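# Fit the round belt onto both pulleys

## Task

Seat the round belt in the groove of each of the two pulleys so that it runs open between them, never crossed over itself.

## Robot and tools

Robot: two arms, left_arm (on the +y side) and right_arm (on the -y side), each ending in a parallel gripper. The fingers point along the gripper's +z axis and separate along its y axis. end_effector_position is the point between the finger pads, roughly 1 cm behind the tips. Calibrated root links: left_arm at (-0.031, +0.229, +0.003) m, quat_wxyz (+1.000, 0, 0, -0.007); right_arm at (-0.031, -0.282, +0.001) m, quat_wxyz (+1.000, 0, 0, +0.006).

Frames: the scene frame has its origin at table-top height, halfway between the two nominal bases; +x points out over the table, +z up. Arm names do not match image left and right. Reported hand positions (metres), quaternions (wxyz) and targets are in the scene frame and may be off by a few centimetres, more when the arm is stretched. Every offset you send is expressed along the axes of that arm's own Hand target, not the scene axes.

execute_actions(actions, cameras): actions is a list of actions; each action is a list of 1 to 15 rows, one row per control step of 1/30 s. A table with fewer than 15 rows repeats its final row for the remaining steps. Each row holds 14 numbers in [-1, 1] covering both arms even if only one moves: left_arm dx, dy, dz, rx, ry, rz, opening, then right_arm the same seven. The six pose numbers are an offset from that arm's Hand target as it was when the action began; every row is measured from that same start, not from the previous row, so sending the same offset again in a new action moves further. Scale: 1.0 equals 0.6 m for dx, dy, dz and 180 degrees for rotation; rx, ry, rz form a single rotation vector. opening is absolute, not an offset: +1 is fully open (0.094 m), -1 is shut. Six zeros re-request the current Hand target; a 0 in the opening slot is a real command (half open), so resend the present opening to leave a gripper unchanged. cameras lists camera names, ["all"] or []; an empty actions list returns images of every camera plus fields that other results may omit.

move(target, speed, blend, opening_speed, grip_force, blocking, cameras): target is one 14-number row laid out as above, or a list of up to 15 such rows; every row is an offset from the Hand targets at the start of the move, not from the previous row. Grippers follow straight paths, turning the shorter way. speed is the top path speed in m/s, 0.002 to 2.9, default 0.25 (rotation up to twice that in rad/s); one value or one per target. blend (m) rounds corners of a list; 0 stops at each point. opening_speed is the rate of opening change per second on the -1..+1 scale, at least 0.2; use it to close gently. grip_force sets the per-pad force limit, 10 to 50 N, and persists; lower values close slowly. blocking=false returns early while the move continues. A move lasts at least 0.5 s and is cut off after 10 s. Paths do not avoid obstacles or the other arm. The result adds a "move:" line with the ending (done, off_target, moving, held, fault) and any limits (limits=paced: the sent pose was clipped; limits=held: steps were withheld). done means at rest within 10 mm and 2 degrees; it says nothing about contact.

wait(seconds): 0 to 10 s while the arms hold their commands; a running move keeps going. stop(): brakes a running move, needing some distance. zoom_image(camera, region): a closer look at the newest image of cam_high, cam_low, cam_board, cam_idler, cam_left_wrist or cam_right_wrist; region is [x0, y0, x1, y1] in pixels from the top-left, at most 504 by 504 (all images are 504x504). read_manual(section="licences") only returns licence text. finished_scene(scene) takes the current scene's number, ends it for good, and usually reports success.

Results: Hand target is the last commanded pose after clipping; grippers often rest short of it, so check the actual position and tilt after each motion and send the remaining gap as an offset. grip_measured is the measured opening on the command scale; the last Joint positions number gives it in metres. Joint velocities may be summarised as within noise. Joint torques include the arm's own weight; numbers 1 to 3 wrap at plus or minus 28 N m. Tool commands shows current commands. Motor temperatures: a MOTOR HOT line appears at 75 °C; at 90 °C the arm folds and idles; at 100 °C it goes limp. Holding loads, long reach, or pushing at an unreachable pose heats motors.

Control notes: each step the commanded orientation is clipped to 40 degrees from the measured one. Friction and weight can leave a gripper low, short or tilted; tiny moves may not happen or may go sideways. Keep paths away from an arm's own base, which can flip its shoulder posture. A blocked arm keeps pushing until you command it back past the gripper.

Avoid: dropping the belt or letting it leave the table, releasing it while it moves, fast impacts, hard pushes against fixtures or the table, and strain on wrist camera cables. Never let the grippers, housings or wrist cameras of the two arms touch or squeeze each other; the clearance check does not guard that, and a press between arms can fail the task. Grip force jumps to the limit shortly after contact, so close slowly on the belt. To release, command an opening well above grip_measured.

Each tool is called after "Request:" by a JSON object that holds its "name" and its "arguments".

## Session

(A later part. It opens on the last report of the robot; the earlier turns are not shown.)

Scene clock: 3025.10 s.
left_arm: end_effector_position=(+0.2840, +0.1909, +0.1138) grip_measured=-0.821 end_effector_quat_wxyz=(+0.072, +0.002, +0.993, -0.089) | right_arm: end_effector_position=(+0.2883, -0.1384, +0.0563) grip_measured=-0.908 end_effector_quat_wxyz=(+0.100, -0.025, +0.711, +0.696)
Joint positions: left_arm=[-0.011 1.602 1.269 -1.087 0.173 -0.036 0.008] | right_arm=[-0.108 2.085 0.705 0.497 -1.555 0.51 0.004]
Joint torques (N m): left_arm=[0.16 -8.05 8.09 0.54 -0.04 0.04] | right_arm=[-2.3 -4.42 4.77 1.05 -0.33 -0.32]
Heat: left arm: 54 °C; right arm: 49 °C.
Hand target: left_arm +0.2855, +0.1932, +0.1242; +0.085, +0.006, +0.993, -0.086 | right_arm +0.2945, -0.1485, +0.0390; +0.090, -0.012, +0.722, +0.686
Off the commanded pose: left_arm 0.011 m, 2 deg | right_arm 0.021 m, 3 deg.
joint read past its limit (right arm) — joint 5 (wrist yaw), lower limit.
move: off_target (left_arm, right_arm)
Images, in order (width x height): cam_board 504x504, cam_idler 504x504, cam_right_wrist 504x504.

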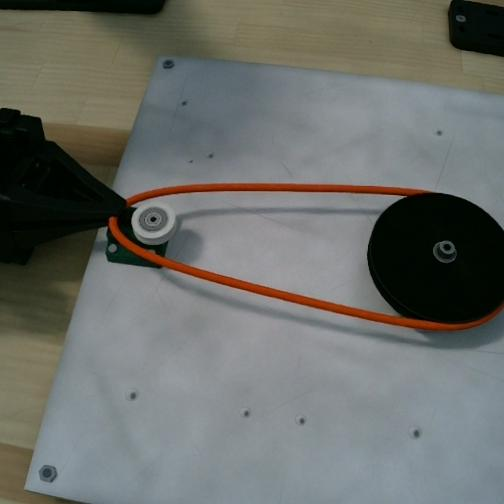

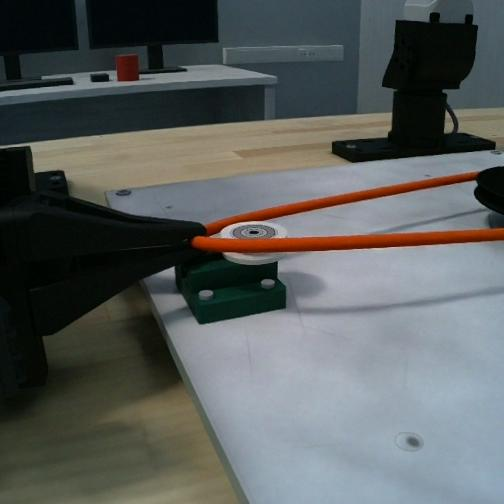

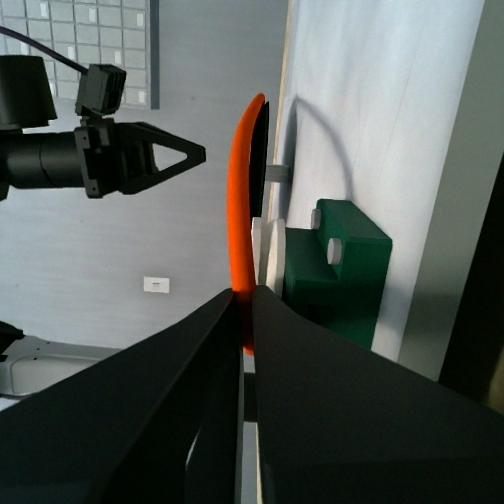

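Request:
{"name": "move", "arguments": {"target": [0,0,0,0,0,0,-0.82,0.003,0.008,0.02,0,0,0,-0.96], "speed": 0.03, "cameras": ["cam_right_wrist","cam_idler","cam_board"]}}

Request:
{"name": "zoom_image", "arguments": {"camera": "cam_idler", "region": [150, 150, 350, 350]}}

Request:
{"name": "zoom_image", "arguments": {"camera": "cam_board", "region": [80, 140, 220, 280]}}

Request:
{"name": "zoom_image", "arguments": {"camera": "cam_right_wrist", "region": [200, 180, 320, 380]}}

Scene clock: 3039.20 s.
left_arm: end_effector_position=(+0.2840, +0.1909, +0.1138) grip_measured=-0.821 end_effector_quat_wxyz=(+0.072, +0.002, +0.993, -0.089) | right_arm: end_effector_position=(+0.2890, -0.1353, +0.0574) grip_measured=-0.908 end_effector_quat_wxyz=(+0.095, -0.028, +0.711, +0.696)
Joint positions: left_arm=[-0.011 1.602 1.269 -1.087 0.173 -0.036 0.008] | right_arm=[-0.098 2.085 0.712 0.501 -1.555 0.523 0.004]
Joint torques (N m): left_arm=[0.24 -8.13 8.05 0.52 -0.03 0.03] | right_arm=[0.18 -6.95 4.42 1.02 -0.09 -0.16]
Heat: left arm: 54 °C; right arm: 46 °C.
Hand target: left_arm +0.2855, +0.1932, +0.1242; +0.085, +0.006, +0.993, -0.086 | right_arm +0.2935, -0.1361, +0.0430; +0.090, -0.012, +0.722, +0.686
Off the commanded pose: left_arm 0.011 m, 2 deg | right_arm 0.015 m, 3 deg.
joint read past its limit (right arm) — joint 5 (wrist yaw), lower limit.
move: off_target (left_arm, right_arm)
Images, in order (width x height): cam_board 504x504, cam_idler 504x504, cam_right_wrist 504x504.

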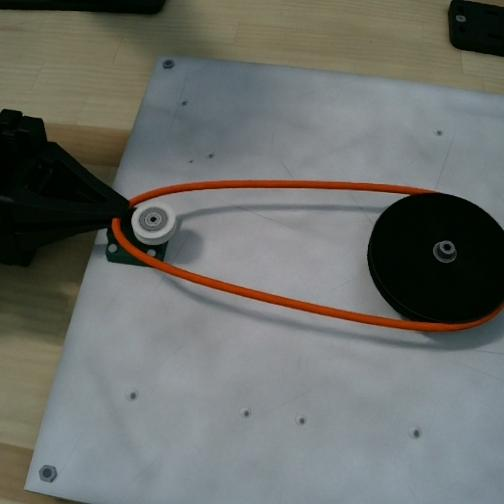

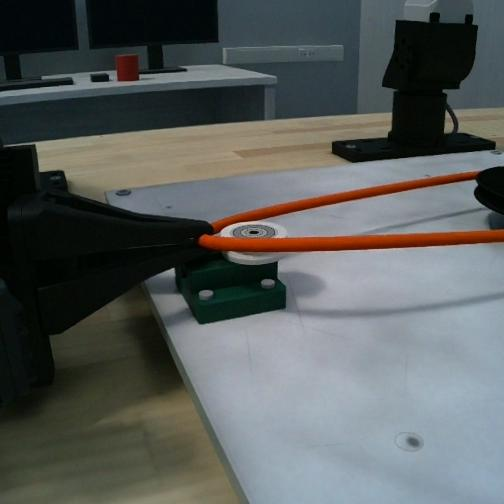

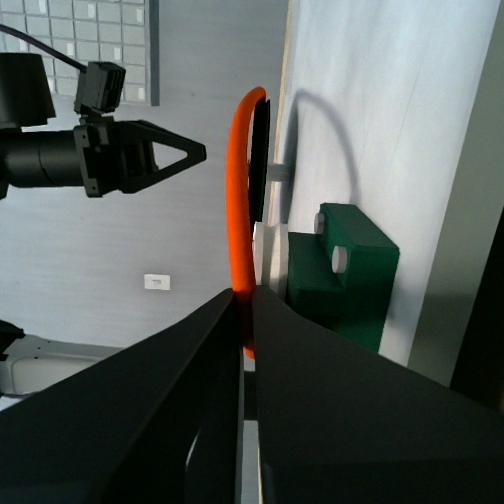

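Scaled by 2.520 from the camera's 504x504 image, which has a finer 720x720 frame.

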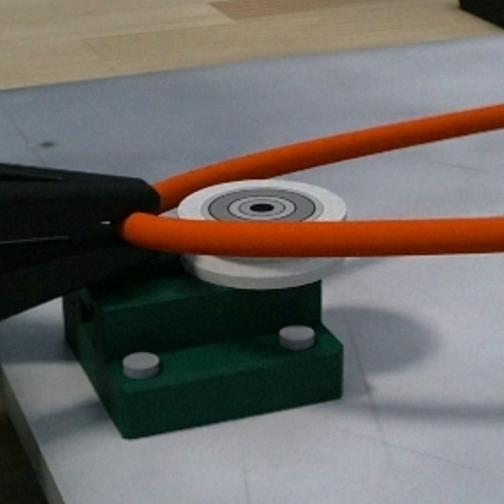

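Scaled by 3.600 from the camera's 504x504 image, which has a finer 720x720 frame.

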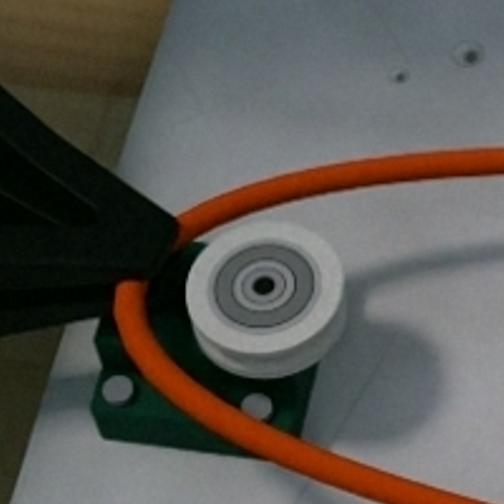

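Scaled by 2.520 from the camera's 504x504 image, which has a finer 720x720 frame.

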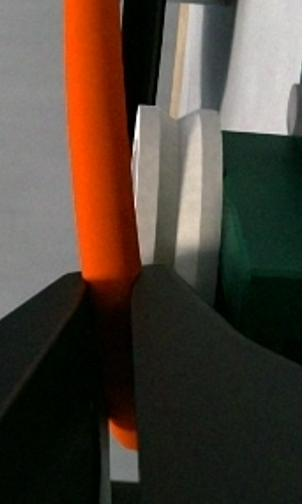

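Request:
{"name": "move", "arguments": {"target": [[0,0,0,0,0,0,-0.82,0,0.025,-0.016,0.08,0,0,-0.96],[0,0,0,0,0,0,-0.82,0,-0.005,-0.016,0.08,0,0,-0.96]], "speed": 0.05, "cameras": ["cam_right_wrist","cam_idler","cam_board"]}}

Request:
{"name": "zoom_image", "arguments": {"camera": "cam_idler", "region": [150, 150, 350, 350]}}

Request:
{"name": "zoom_image", "arguments": {"camera": "cam_board", "region": [80, 140, 220, 280]}}

Request:
{"name": "zoom_image", "arguments": {"camera": "cam_right_wrist", "region": [200, 180, 320, 380]}}

Scene clock: 3059.17 s.
left_arm: end_effector_position=(+0.2840, +0.1909, +0.1138) grip_measured=-0.821 end_effector_quat_wxyz=(+0.072, +0.002, +0.993, -0.089) | right_arm: end_effector_position=(+0.2818, -0.1370, +0.0549) grip_measured=-0.909 end_effector_quat_wxyz=(+0.074, +0.000, +0.781, +0.620)
Joint positions: left_arm=[-0.011 1.602 1.269 -1.087 0.173 -0.036 0.008] | right_arm=[-0.091 1.956 0.842 -0.288 -1.346 0.055 0.004]
Joint torques (N m): left_arm=[0.27 -8.1 8.1 0.52 -0.04 0.03] | right_arm=[-1.31 -8.35 5.89 0.82 0.14 -0.21]
Heat: left arm: 54 °C; right arm: 47 °C.
Hand target: left_arm +0.2855, +0.1932, +0.1242; +0.085, +0.006, +0.993, -0.086 | right_arm +0.2928, -0.1458, +0.0404; +0.091, +0.000, +0.802, +0.590
Off the commanded pose: left_arm 0.011 m, 2 deg | right_arm 0.020 m, 5 deg.
move: off_target (left_arm, right_arm)
Images, in order (width x height): cam_board 504x504, cam_idler 504x504, cam_right_wrist 504x504.

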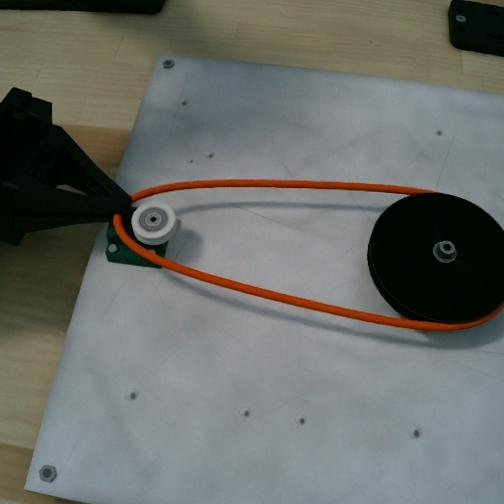

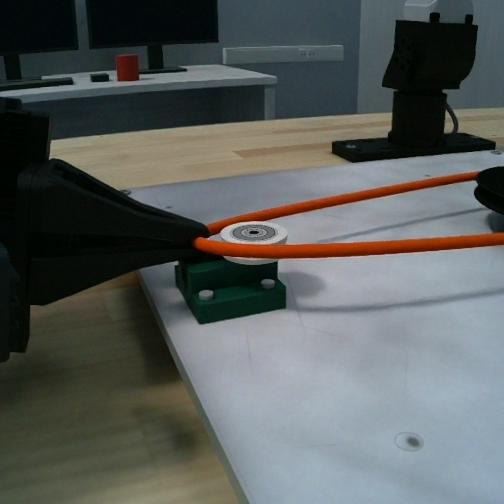

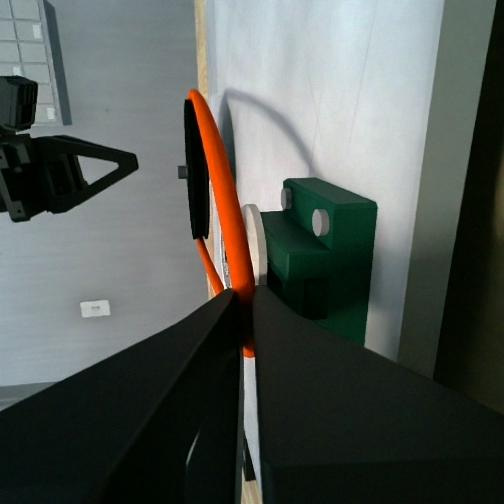

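Scaled by 2.520 from the camera's 504x504 image, which has a finer 720x720 frame.

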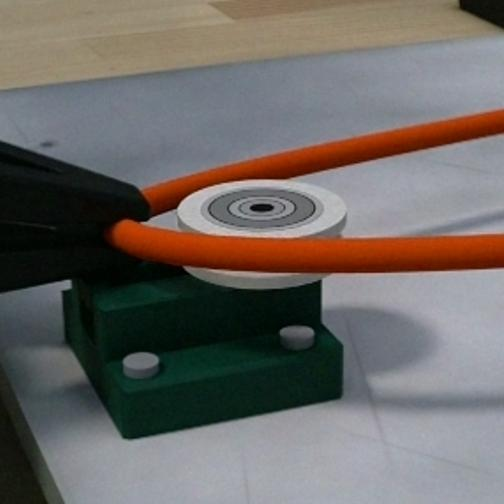

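Scaled by 3.600 from the camera's 504x504 image, which has a finer 720x720 frame.

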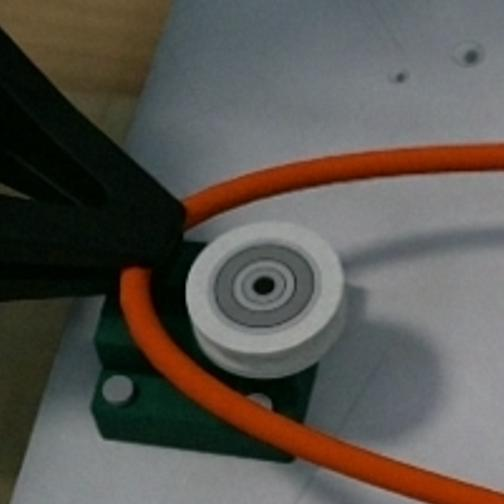

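Scaled by 2.520 from the camera's 504x504 image, which has a finer 720x720 frame.

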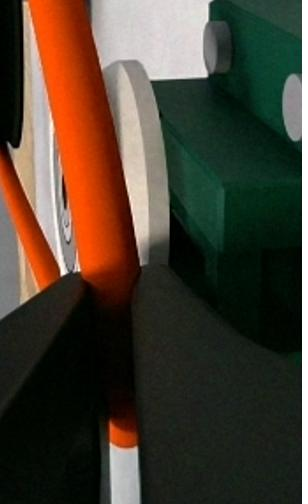

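Request:
{"name": "move", "arguments": {"target": [0,0,0,0,0,0,-0.82,-0.006,-0.016,0.005,0,0,0,-0.96], "speed": 0.04, "cameras": ["cam_right_wrist","cam_idler","cam_board"]}}

Request:
{"name": "zoom_image", "arguments": {"camera": "cam_idler", "region": [150, 150, 350, 350]}}

Request:
{"name": "zoom_image", "arguments": {"camera": "cam_board", "region": [80, 140, 220, 280]}}

Request:
{"name": "zoom_image", "arguments": {"camera": "cam_right_wrist", "region": [200, 180, 320, 380]}}

Scene clock: 3068.63 s.
left_arm: end_effector_position=(+0.2840, +0.1909, +0.1138) grip_measured=-0.821 end_effector_quat_wxyz=(+0.072, +0.002, +0.993, -0.089) | right_arm: end_effector_position=(+0.2850, -0.1359, +0.0547) grip_measured=-0.909 end_effector_quat_wxyz=(+0.071, -0.002, +0.770, +0.635)
Joint positions: left_arm=[-0.011 1.602 1.269 -1.087 0.173 -0.036 0.008] | right_arm=[-0.091 1.992 0.863 -0.288 -1.383 0.044 0.004]
Joint torques (N m): left_arm=[0.27 -8.02 8.08 0.53 -0.01 0.03] | right_arm=[-1.65 -7.69 5.78 0.79 0.53 -0.24]
Heat: left arm: 54 °C; right arm: 47 °C.
Hand target: left_arm +0.2855, +0.1932, +0.1242; +0.085, +0.006, +0.993, -0.086 | right_arm +0.2978, -0.1462, +0.0310; +0.091, -0.001, +0.802, +0.590
Off the commanded pose: left_arm 0.011 m, 2 deg | right_arm 0.029 m, 7 deg.
move: off_target (left_arm, right_arm)
Images, in order (width x height): cam_board 504x504, cam_idler 504x504, cam_right_wrist 504x504.

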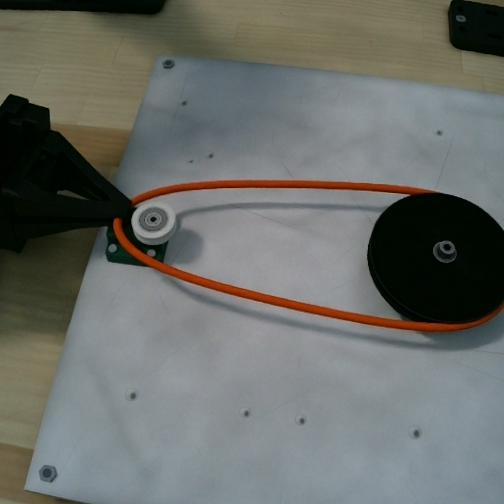

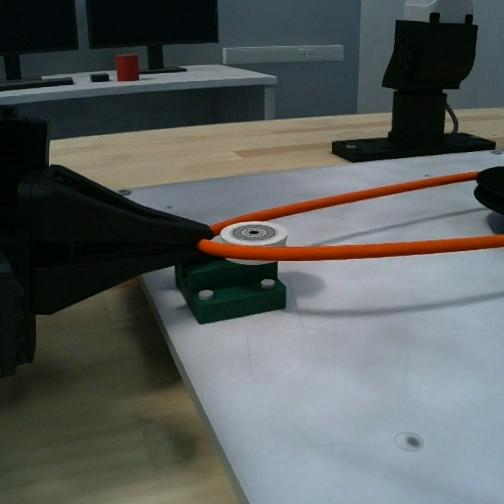

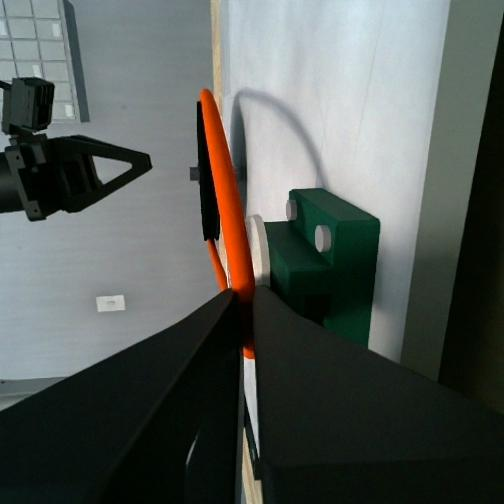

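Scaled by 2.520 from the camera's 504x504 image, which has a finer 720x720 frame.

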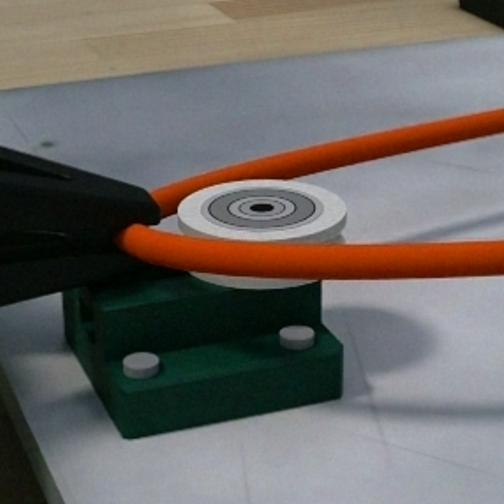

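Scaled by 3.600 from the camera's 504x504 image, which has a finer 720x720 frame.

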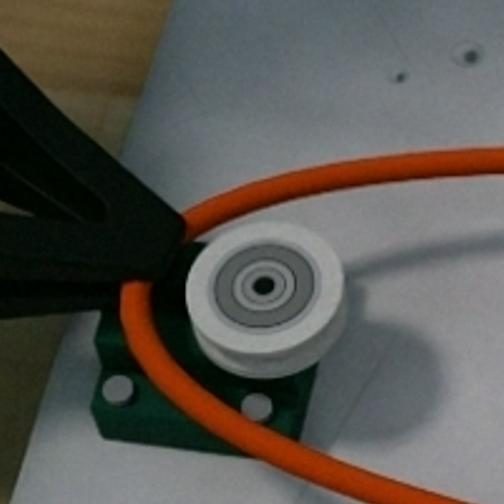

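Scaled by 2.520 from the camera's 504x504 image, which has a finer 720x720 frame.

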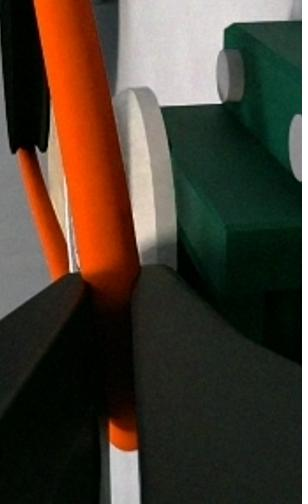

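Request:
{"name": "move", "arguments": {"target": [0,0,0,0,0,0,-0.82,0.006,0.012,0.012,0,0,0,-0.96], "speed": 0.03, "cameras": ["cam_right_wrist","cam_idler","cam_board"]}}

Request:
{"name": "zoom_image", "arguments": {"camera": "cam_idler", "region": [150, 150, 350, 350]}}

Request:
{"name": "zoom_image", "arguments": {"camera": "cam_board", "region": [80, 140, 220, 280]}}

Request:
{"name": "zoom_image", "arguments": {"camera": "cam_right_wrist", "region": [200, 180, 320, 380]}}

Scene clock: 3083.20 s.
left_arm: end_effector_position=(+0.2840, +0.1909, +0.1138) grip_measured=-0.821 end_effector_quat_wxyz=(+0.072, +0.002, +0.993, -0.089) | right_arm: end_effector_position=(+0.2888, -0.1319, +0.0552) grip_measured=-0.909 end_effector_quat_wxyz=(+0.071, -0.005, +0.770, +0.634)
Joint positions: left_arm=[-0.011 1.602 1.269 -1.087 0.173 -0.036 0.008] | right_arm=[-0.076 1.992 0.863 -0.232 -1.38 0.096 0.004]
Joint torques (N m): left_arm=[0.23 -8.1 8.08 0.51 -0.02 0.03] | right_arm=[0.01 -10.33 3.32 0.98 0.54 -0.1]
Motor temperatures (°C): left_arm=[25 55 45 26 25 23 27] | right_arm=[25 48 32 31 26 22 28]
Heat: left arm: 55 °C; right arm: 48 °C.
Hand target: left_arm +0.2855, +0.1932, +0.1242; +0.085, +0.006, +0.993, -0.086 | right_arm +0.2945, -0.1368, +0.0352; +0.091, +0.000, +0.802, +0.590
Off the commanded pose: left_arm 0.011 m, 2 deg | right_arm 0.021 m, 7 deg.
move: off_target (left_arm, right_arm)
Images, in order (width x height): cam_board 504x504, cam_idler 504x504, cam_right_wrist 504x504.

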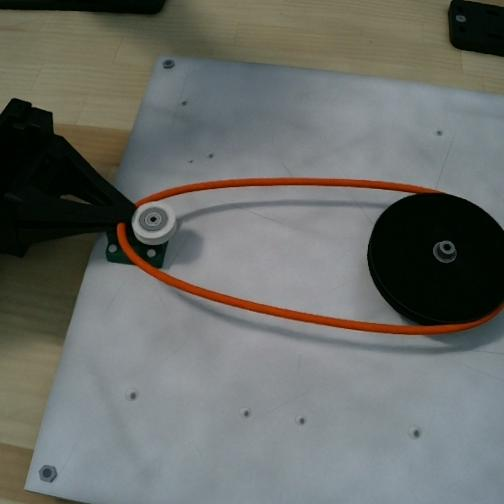

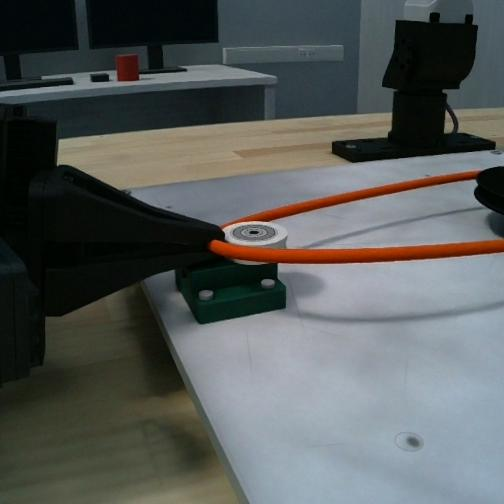

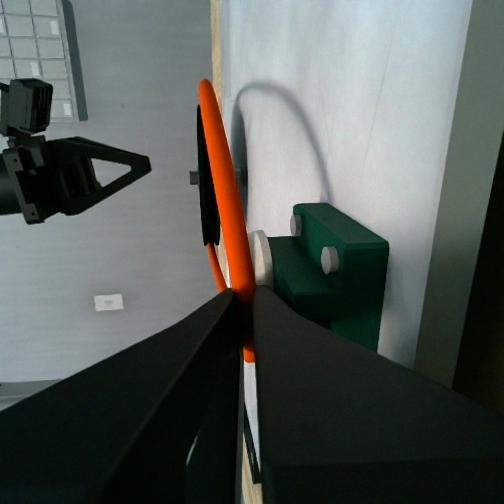

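Scaled by 2.520 from the camera's 504x504 image, which has a finer 720x720 frame.

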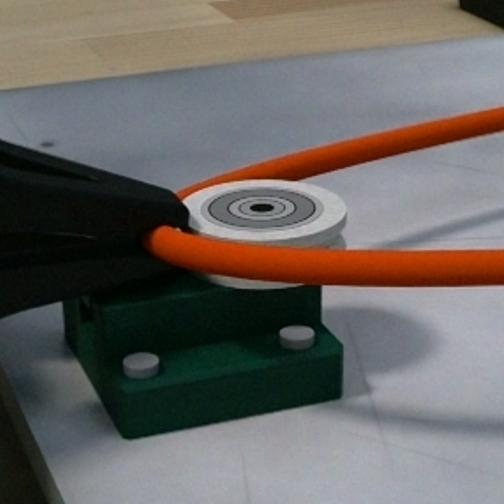

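Scaled by 3.600 from the camera's 504x504 image, which has a finer 720x720 frame.

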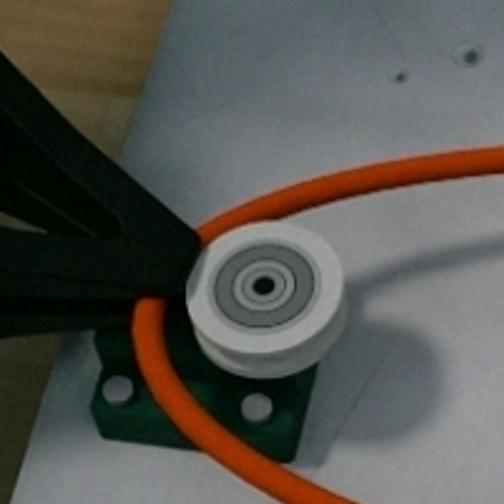

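Scaled by 2.520 from the camera's 504x504 image, which has a finer 720x720 frame.

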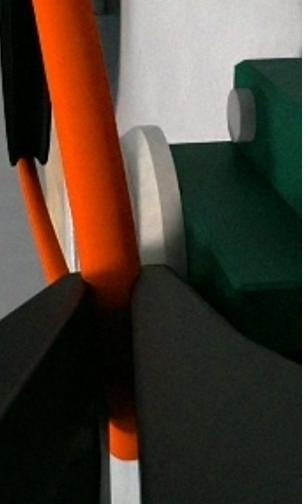

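Request:
{"name": "move", "arguments": {"target": [0,0,0,0,0,0,-0.82,0.01,0.004,-0.002,0,0,0,-0.96], "speed": 0.03}}

Request:
{"name": "move", "arguments": {"target": [0,0,0,0,0,0,-0.82,0,0,0,0,0,0,-0.75], "opening_speed": 0.4, "cameras": ["cam_right_wrist","cam_idler","cam_board"]}}

Request:
{"name": "zoom_image", "arguments": {"camera": "cam_idler", "region": [150, 150, 350, 350]}}

Request:
{"name": "zoom_image", "arguments": {"camera": "cam_board", "region": [80, 140, 220, 280]}}

Request:
{"name": "zoom_image", "arguments": {"camera": "cam_right_wrist", "region": [200, 180, 320, 380]}}

Scene clock: 3098.17 s.
left_arm: end_effector_position=(+0.2840, +0.1909, +0.1138) grip_measured=-0.821 end_effector_quat_wxyz=(+0.072, +0.002, +0.993, -0.089) | right_arm: end_effector_position=(+0.2869, -0.1320, +0.0551) grip_measured=-0.909 end_effector_quat_wxyz=(+0.083, -0.012, +0.771, +0.631)
Joint positions: left_arm=[-0.011 1.602 1.269 -1.087 0.173 -0.036 0.008] | right_arm=[-0.076 1.975 0.835 -0.18 -1.373 0.109 0.004]
Joint torques (N m): left_arm=[0.24 -8.05 8.06 0.52 -0.03 0.03] | right_arm=[-0.38 -11.21 2.65 0.8 0.45 -0.12]
Motor temperatures (°C): left_arm=[25 55 45 26 25 23 27] | right_arm=[25 50 31 31 26 22 28]
Heat: left arm: 55 °C; right arm: 50 °C.
Hand target: left_arm +0.2855, +0.1932, +0.1242; +0.085, +0.006, +0.993, -0.086 | right_arm +0.2882, -0.1366, +0.0369; +0.091, +0.000, +0.802, +0.590
Off the commanded pose: left_arm 0.011 m, 2 deg | right_arm 0.019 m, 6 deg.
move: off_target (left_arm, right_arm)

Scene clock: 3098.90 s.
left_arm: end_effector_position=(+0.2840, +0.1909, +0.1138) grip_measured=-0.821 end_effector_quat_wxyz=(+0.072, +0.002, +0.993, -0.089) | right_arm: end_effector_position=(+0.2865, -0.1317, +0.0578) grip_measured=-0.753 end_effector_quat_wxyz=(+0.084, -0.013, +0.770, +0.633)
Joint positions: left_arm=[-0.011 1.602 1.269 -1.087 0.173 -0.036 0.008] | right_arm=[-0.076 1.966 0.83 -0.173 -1.378 0.119 0.012]
Joint torques (N m): left_arm=[0.12 -8.03 8.08 0.53 -0.04 0.03] | right_arm=[-0.25 -10.37 2.69 0.83 0.52 -0.09]
Motor temperatures (°C): left_arm=[25 55 45 26 25 23 27] | right_arm=[25 50 31 31 26 22 28]
Heat: left arm: 55 °C; right arm: 50 °C.
Hand target: left_arm +0.2855, +0.1932, +0.1242; +0.085, +0.006, +0.993, -0.086 | right_arm +0.2881, -0.1366, +0.0369; +0.091, +0.000, +0.802, +0.590
Off the commanded pose: left_arm 0.011 m, 2 deg | right_arm 0.021 m, 6 deg.
move: off_target (left_arm, right_arm)
Images, in order (width x height): cam_board 504x504, cam_idler 504x504, cam_right_wrist 504x504.

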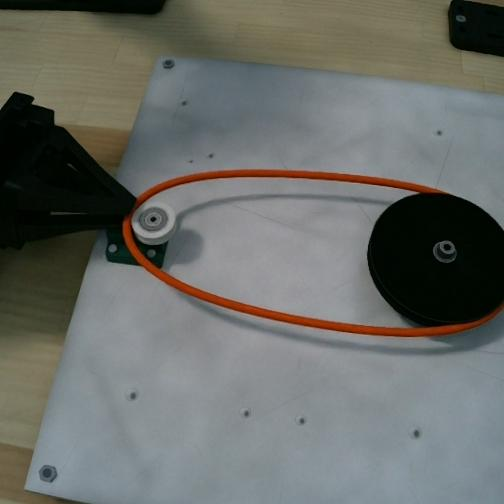

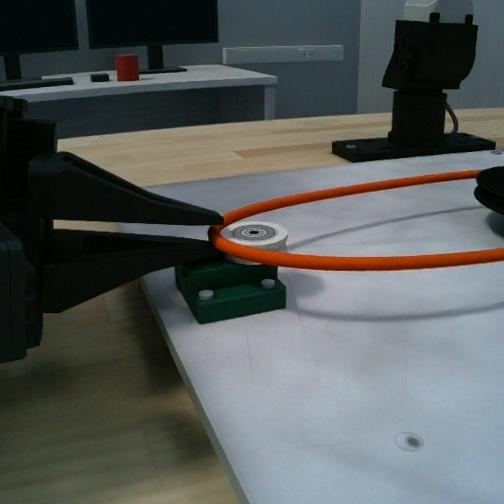

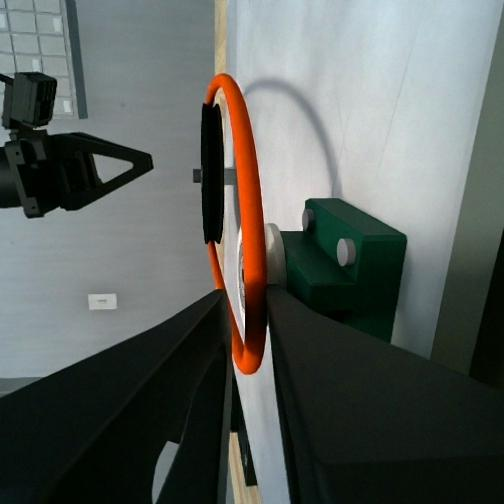

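Scaled by 2.520 from the camera's 504x504 image, which has a finer 720x720 frame.

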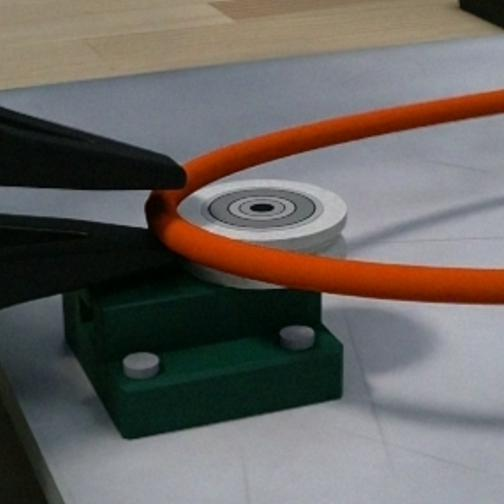

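Scaled by 3.600 from the camera's 504x504 image, which has a finer 720x720 frame.

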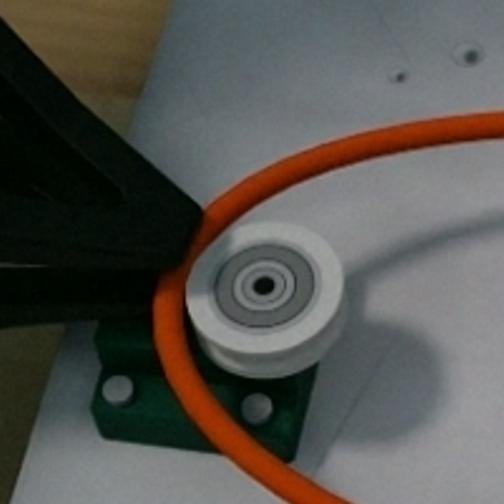

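Scaled by 2.520 from the camera's 504x504 image, which has a finer 720x720 frame.

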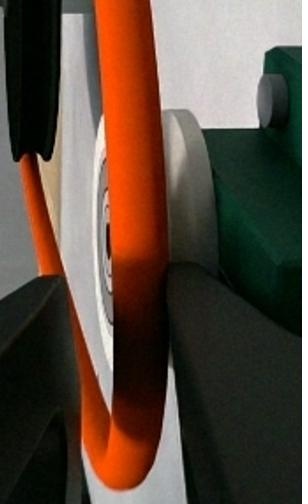

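Request:
{"name": "move", "arguments": {"target": [0,0,0,0,0,0,-0.82,0,0,-0.03,0,0,0,-0.72], "speed": 0.06, "cameras": ["cam_right_wrist","cam_idler","cam_board","cam_low"]}}

Request:
{"name": "zoom_image", "arguments": {"camera": "cam_idler", "region": [150, 150, 350, 350]}}

Request:
{"name": "zoom_image", "arguments": {"camera": "cam_board", "region": [80, 140, 220, 280]}}

Request:
{"name": "zoom_image", "arguments": {"camera": "cam_right_wrist", "region": [180, 80, 320, 380]}}

Scene clock: 3109.40 s.
left_arm: end_effector_position=(+0.2840, +0.1909, +0.1138) grip_measured=-0.821 end_effector_quat_wxyz=(+0.072, +0.002, +0.993, -0.089) | right_arm: end_effector_position=(+0.2798, -0.1522, +0.0420) grip_measured=-0.722 end_effector_quat_wxyz=(+0.084, +0.007, +0.800, +0.595)
Joint positions: left_arm=[-0.011 1.602 1.269 -1.087 0.173 -0.036 0.008] | right_arm=[-0.134 1.963 0.842 -0.359 -1.287 -0.037 0.013]
Joint torques (N m): left_arm=[0.2 -8.17 8.03 0.51 -0.04 0.04] | right_arm=[0.01 -9.39 6.41 0.45 -0.5 -0.21]
Motor temperatures (°C): left_arm=[25 55 45 26 25 23 27] | right_arm=[25 49 31 31 26 22 27]
Heat: left arm: 55 °C; right arm: 49 °C.
Hand target: left_arm +0.2855, +0.1932, +0.1242; +0.085, +0.006, +0.993, -0.086 | right_arm +0.2855, -0.1536, +0.0421; +0.091, +0.000, +0.802, +0.590
Off the commanded pose: left_arm 0.011 m, 2 deg | right_arm 0.006 m, 1 deg.
move: off_target (left_arm)
Images, in order (width x height): cam_low 504x504, cam_board 504x504, cam_idler 504x504, cam_right_wrist 504x504.

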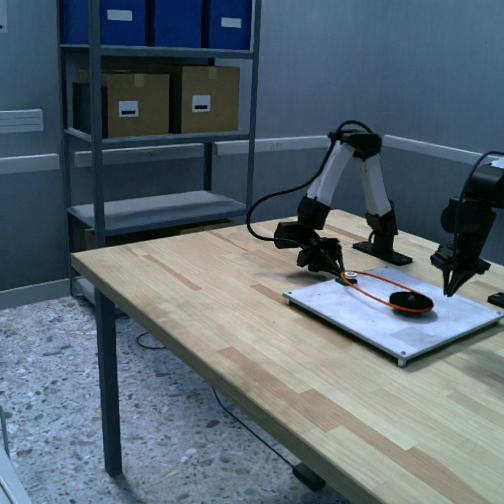

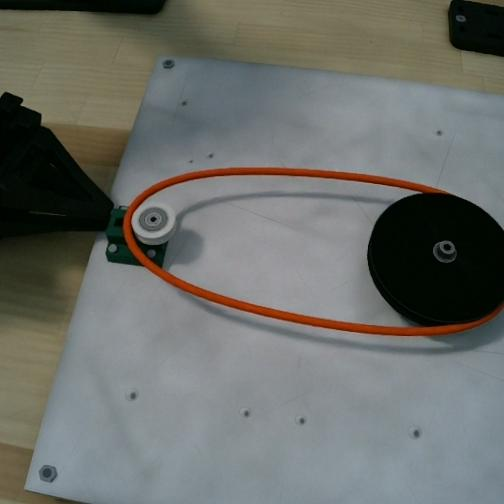

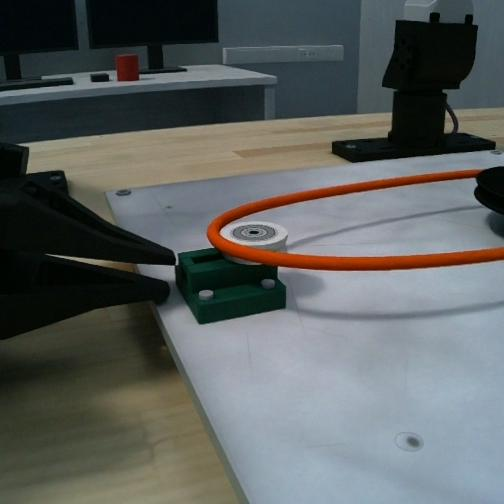

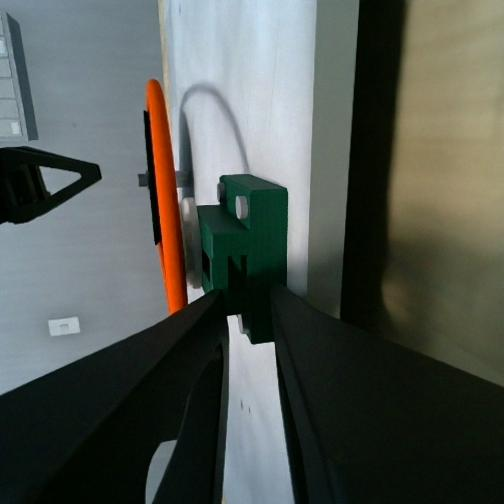

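Scaled by 2.520 from the camera's 504x504 image, which has a finer 720x720 frame.

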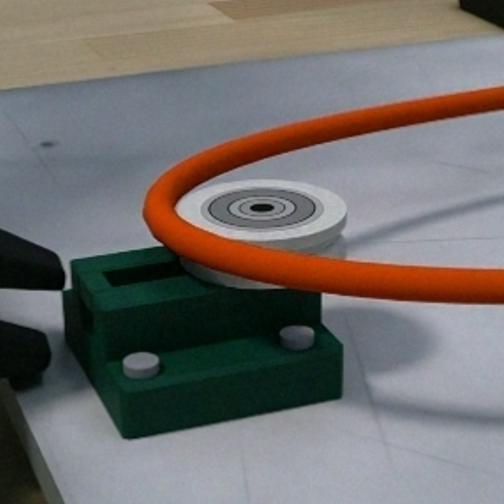

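Scaled by 3.600 from the camera's 504x504 image, which has a finer 720x720 frame.

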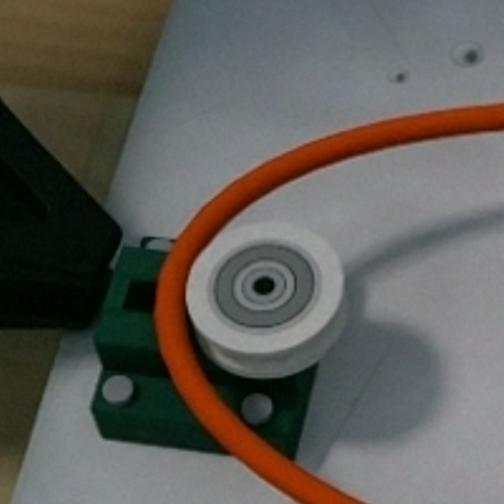

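Scaled by 1.680 from the camera's 504x504 image, which has a finer 720x720 frame.

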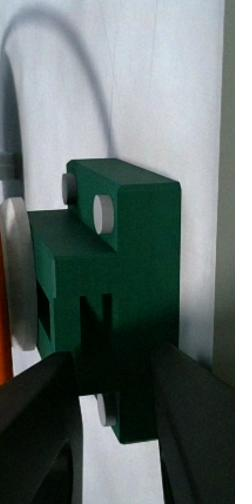

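Request:
{"name": "zoom_image", "arguments": {"camera": "cam_right_wrist", "region": [120, 60, 280, 340]}}

Request:
{"name": "zoom_image", "arguments": {"camera": "cam_idler", "region": [190, 200, 310, 290]}}

Request:
{"name": "zoom_image", "arguments": {"camera": "cam_low", "region": [320, 255, 440, 325]}}

Scaled by 1.800 from the camera's 504x504 image, which has a finer 720x720 frame.

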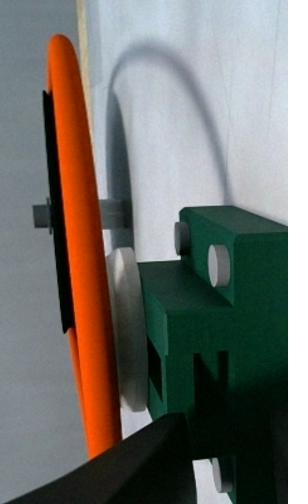

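Scaled by 4.200 from the camera's 504x504 image, which has a finer 720x720 frame.

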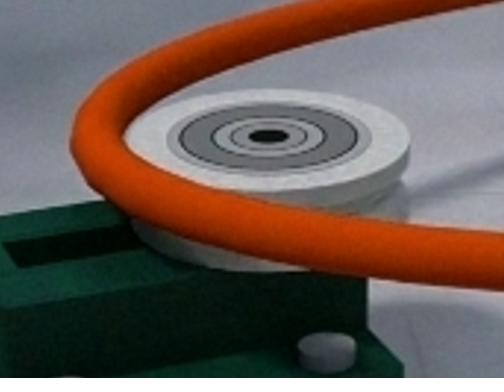

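Scaled by 4.200 from the camera's 504x504 image, which has a finer 720x720 frame.

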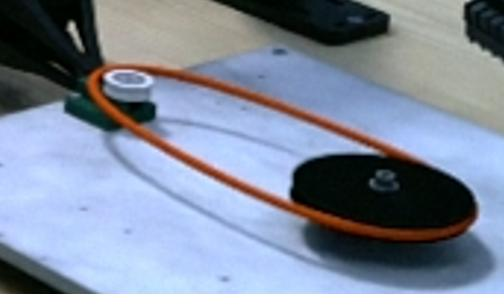

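Request:
{"name": "move", "arguments": {"target": [[0,0,0,0,0,0,-0.82,0,0,-0.1,0,0,0,-0.72],[0,0,0,0,0,0,-0.82,-0.009,0.1,-0.1,0.15,0,0,-0.96],[0,0,0,0,0,0,-0.82,-0.009,0.1,-0.017,0.15,0,0,-0.96]], "speed": 0.12, "cameras": ["cam_right_wrist","cam_idler","cam_board"]}}

Request:
{"name": "zoom_image", "arguments": {"camera": "cam_idler", "region": [150, 150, 350, 350]}}

Request:
{"name": "zoom_image", "arguments": {"camera": "cam_board", "region": [80, 140, 220, 280]}}

Scene clock: 3147.20 s.
left_arm: end_effector_position=(+0.2840, +0.1909, +0.1138) grip_measured=-0.821 end_effector_quat_wxyz=(+0.072, +0.002, +0.993, -0.089) | right_arm: end_effector_position=(+0.2818, -0.1456, +0.0986) grip_measured=-0.958 end_effector_quat_wxyz=(+0.075, +0.025, +0.918, +0.390)
Joint positions: left_arm=[-0.011 1.602 1.269 -1.087 0.173 -0.036 0.008] | right_arm=[0.034 1.61 1.007 -0.7 -0.78 0.211 0.002]
Joint torques (N m): left_arm=[0.17 -8.09 8.1 0.53 -0.04 0.03] | right_arm=[0.54 -11.02 5.41 1.02 -0.29 -0.01]
Motor temperatures (°C): left_arm=[25 55 45 25 25 23 26] | right_arm=[24 51 32 29 26 22 26]
Heat: left arm: 55 °C; right arm: 51 °C.
Hand target: left_arm +0.2855, +0.1932, +0.1242; +0.085, +0.006, +0.993, -0.086 | right_arm +0.2829, -0.1455, +0.1026; +0.089, +0.021, +0.918, +0.386
Off the commanded pose: left_arm 0.011 m, 2 deg | right_arm 0.004 m, 2 deg.
move: off_target (left_arm); target 2's new opening was sent with right_arm's hand 0.012 m and 2 deg from that target
Images, in order (width x height): cam_board 504x504, cam_idler 504x504, cam_right_wrist 504x504.

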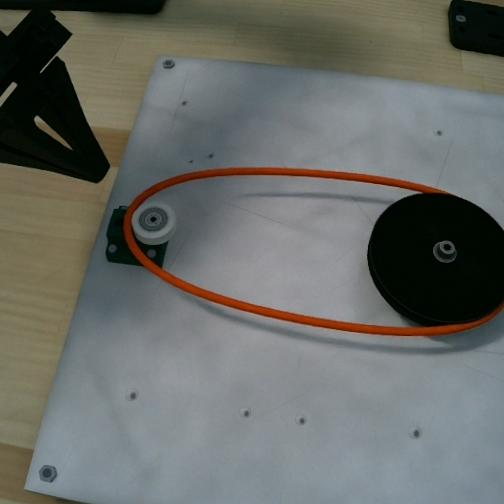

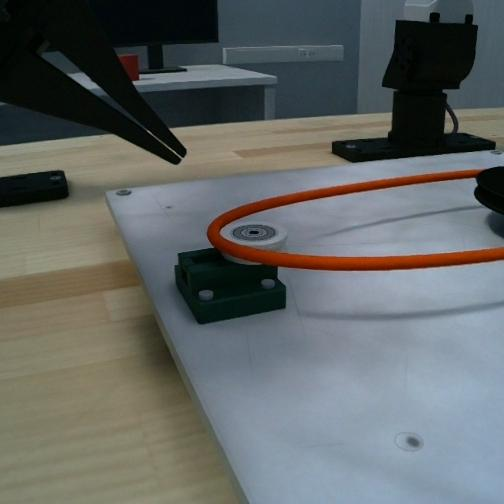

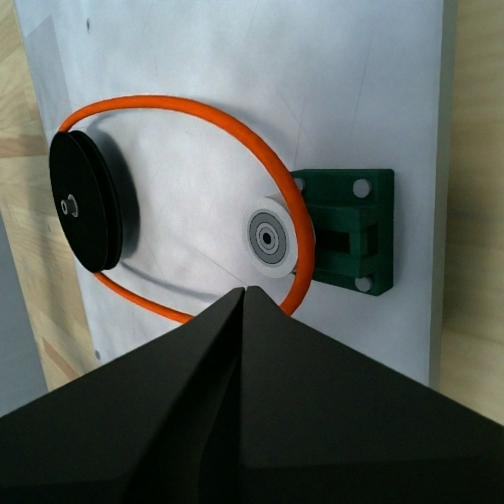

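Scaled by 2.520 from the camera's 504x504 image, which has a finer 720x720 frame.

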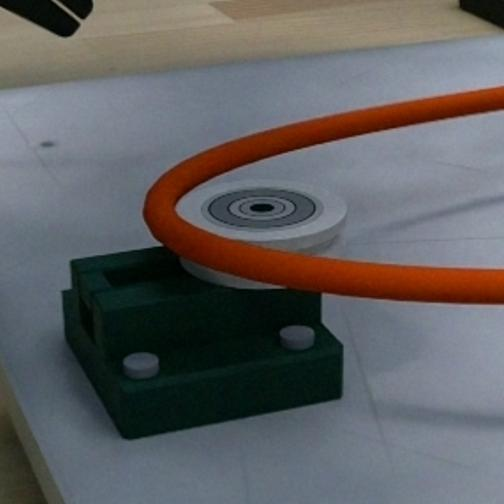

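Scaled by 3.600 from the camera's 504x504 image, which has a finer 720x720 frame.

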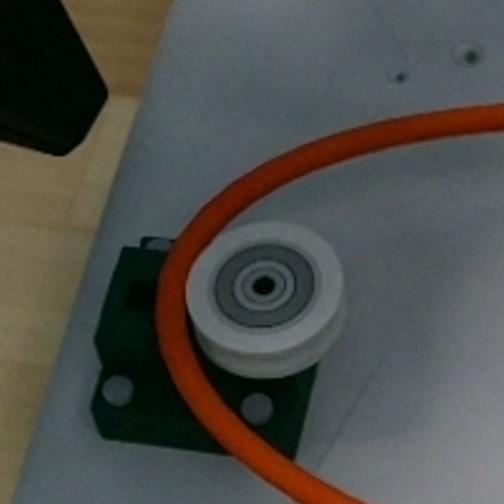

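Request:
{"name": "move", "arguments": {"target": [0,0,0,0,0,0,-0.82,0.0095,-0.038,0.046,0,0,0,-0.96], "speed": 0.06, "cameras": ["cam_right_wrist","cam_idler","cam_board"]}}

Request:
{"name": "zoom_image", "arguments": {"camera": "cam_idler", "region": [150, 150, 350, 350]}}

Request:
{"name": "zoom_image", "arguments": {"camera": "cam_board", "region": [80, 140, 220, 280]}}

Request:
{"name": "zoom_image", "arguments": {"camera": "cam_right_wrist", "region": [170, 170, 370, 370]}}

Scene clock: 3169.30 s.
left_arm: end_effector_position=(+0.2840, +0.1909, +0.1138) grip_measured=-0.821 end_effector_quat_wxyz=(+0.072, +0.002, +0.993, -0.089) | right_arm: end_effector_position=(+0.2821, -0.1422, +0.0696) grip_measured=-0.958 end_effector_quat_wxyz=(+0.086, +0.022, +0.917, +0.390)
Joint positions: left_arm=[-0.011 1.602 1.269 -1.087 0.173 -0.036 0.008] | right_arm=[0.046 1.642 0.909 -0.532 -0.775 0.231 0.002]
Joint torques (N m): left_arm=[0.27 -8.17 8.14 0.53 -0.03 0.02] | right_arm=[0.66 -8.21 5.05 1.06 -0.3 -0.03]
Motor temperatures (°C): left_arm=[25 55 45 25 24 23 26] | right_arm=[24 52 32 29 26 22 26]
Heat: left arm: 55 °C; right arm: 52 °C.
Hand target: left_arm +0.2855, +0.1932, +0.1242; +0.085, +0.006, +0.993, -0.086 | right_arm +0.2829, -0.1415, +0.0665; +0.089, +0.021, +0.918, +0.386
Off the commanded pose: left_arm 0.011 m, 2 deg | right_arm 0.003 m, 1 deg.
move: off_target (left_arm)
Images, in order (width x height): cam_board 504x504, cam_idler 504x504, cam_right_wrist 504x504.

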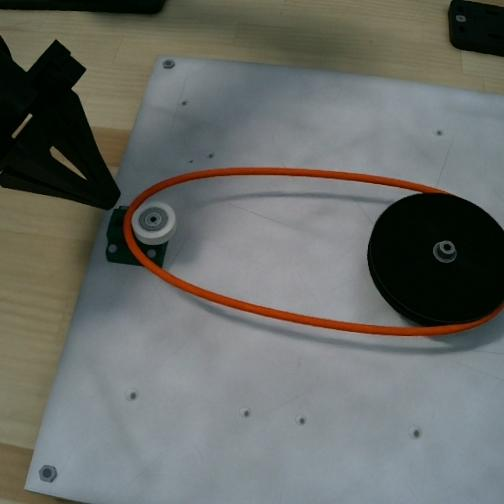

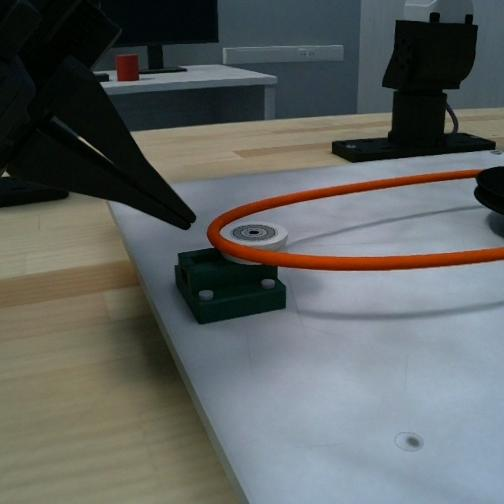

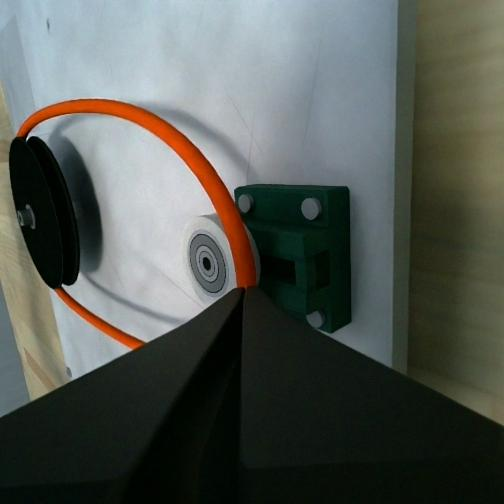

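Scaled by 2.520 from the camera's 504x504 image, which has a finer 720x720 frame.

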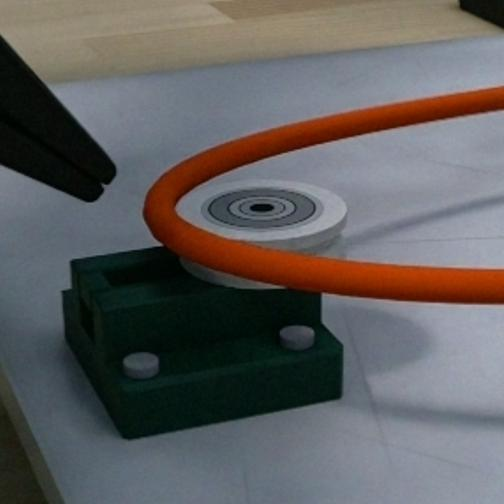

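Scaled by 3.600 from the camera's 504x504 image, which has a finer 720x720 frame.

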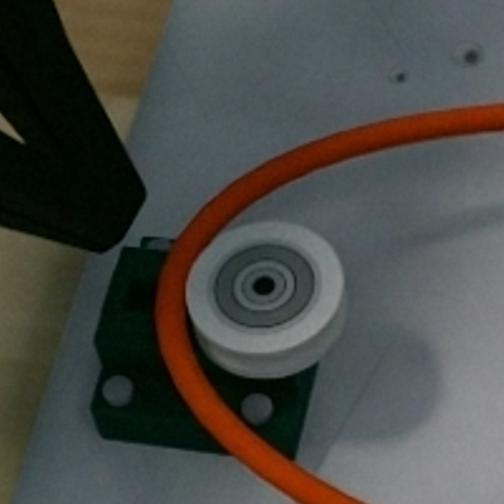

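Scaled by 2.520 from the camera's 504x504 image, which has a finer 720x720 frame.

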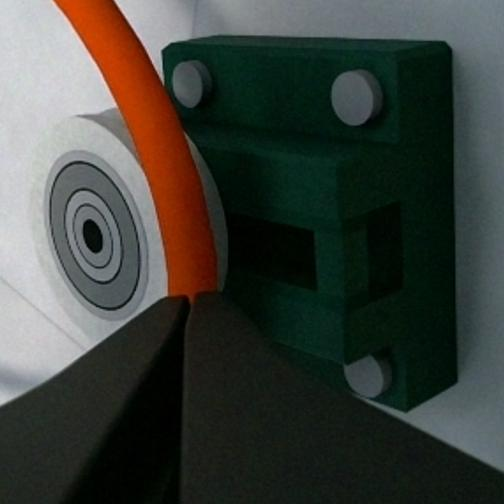

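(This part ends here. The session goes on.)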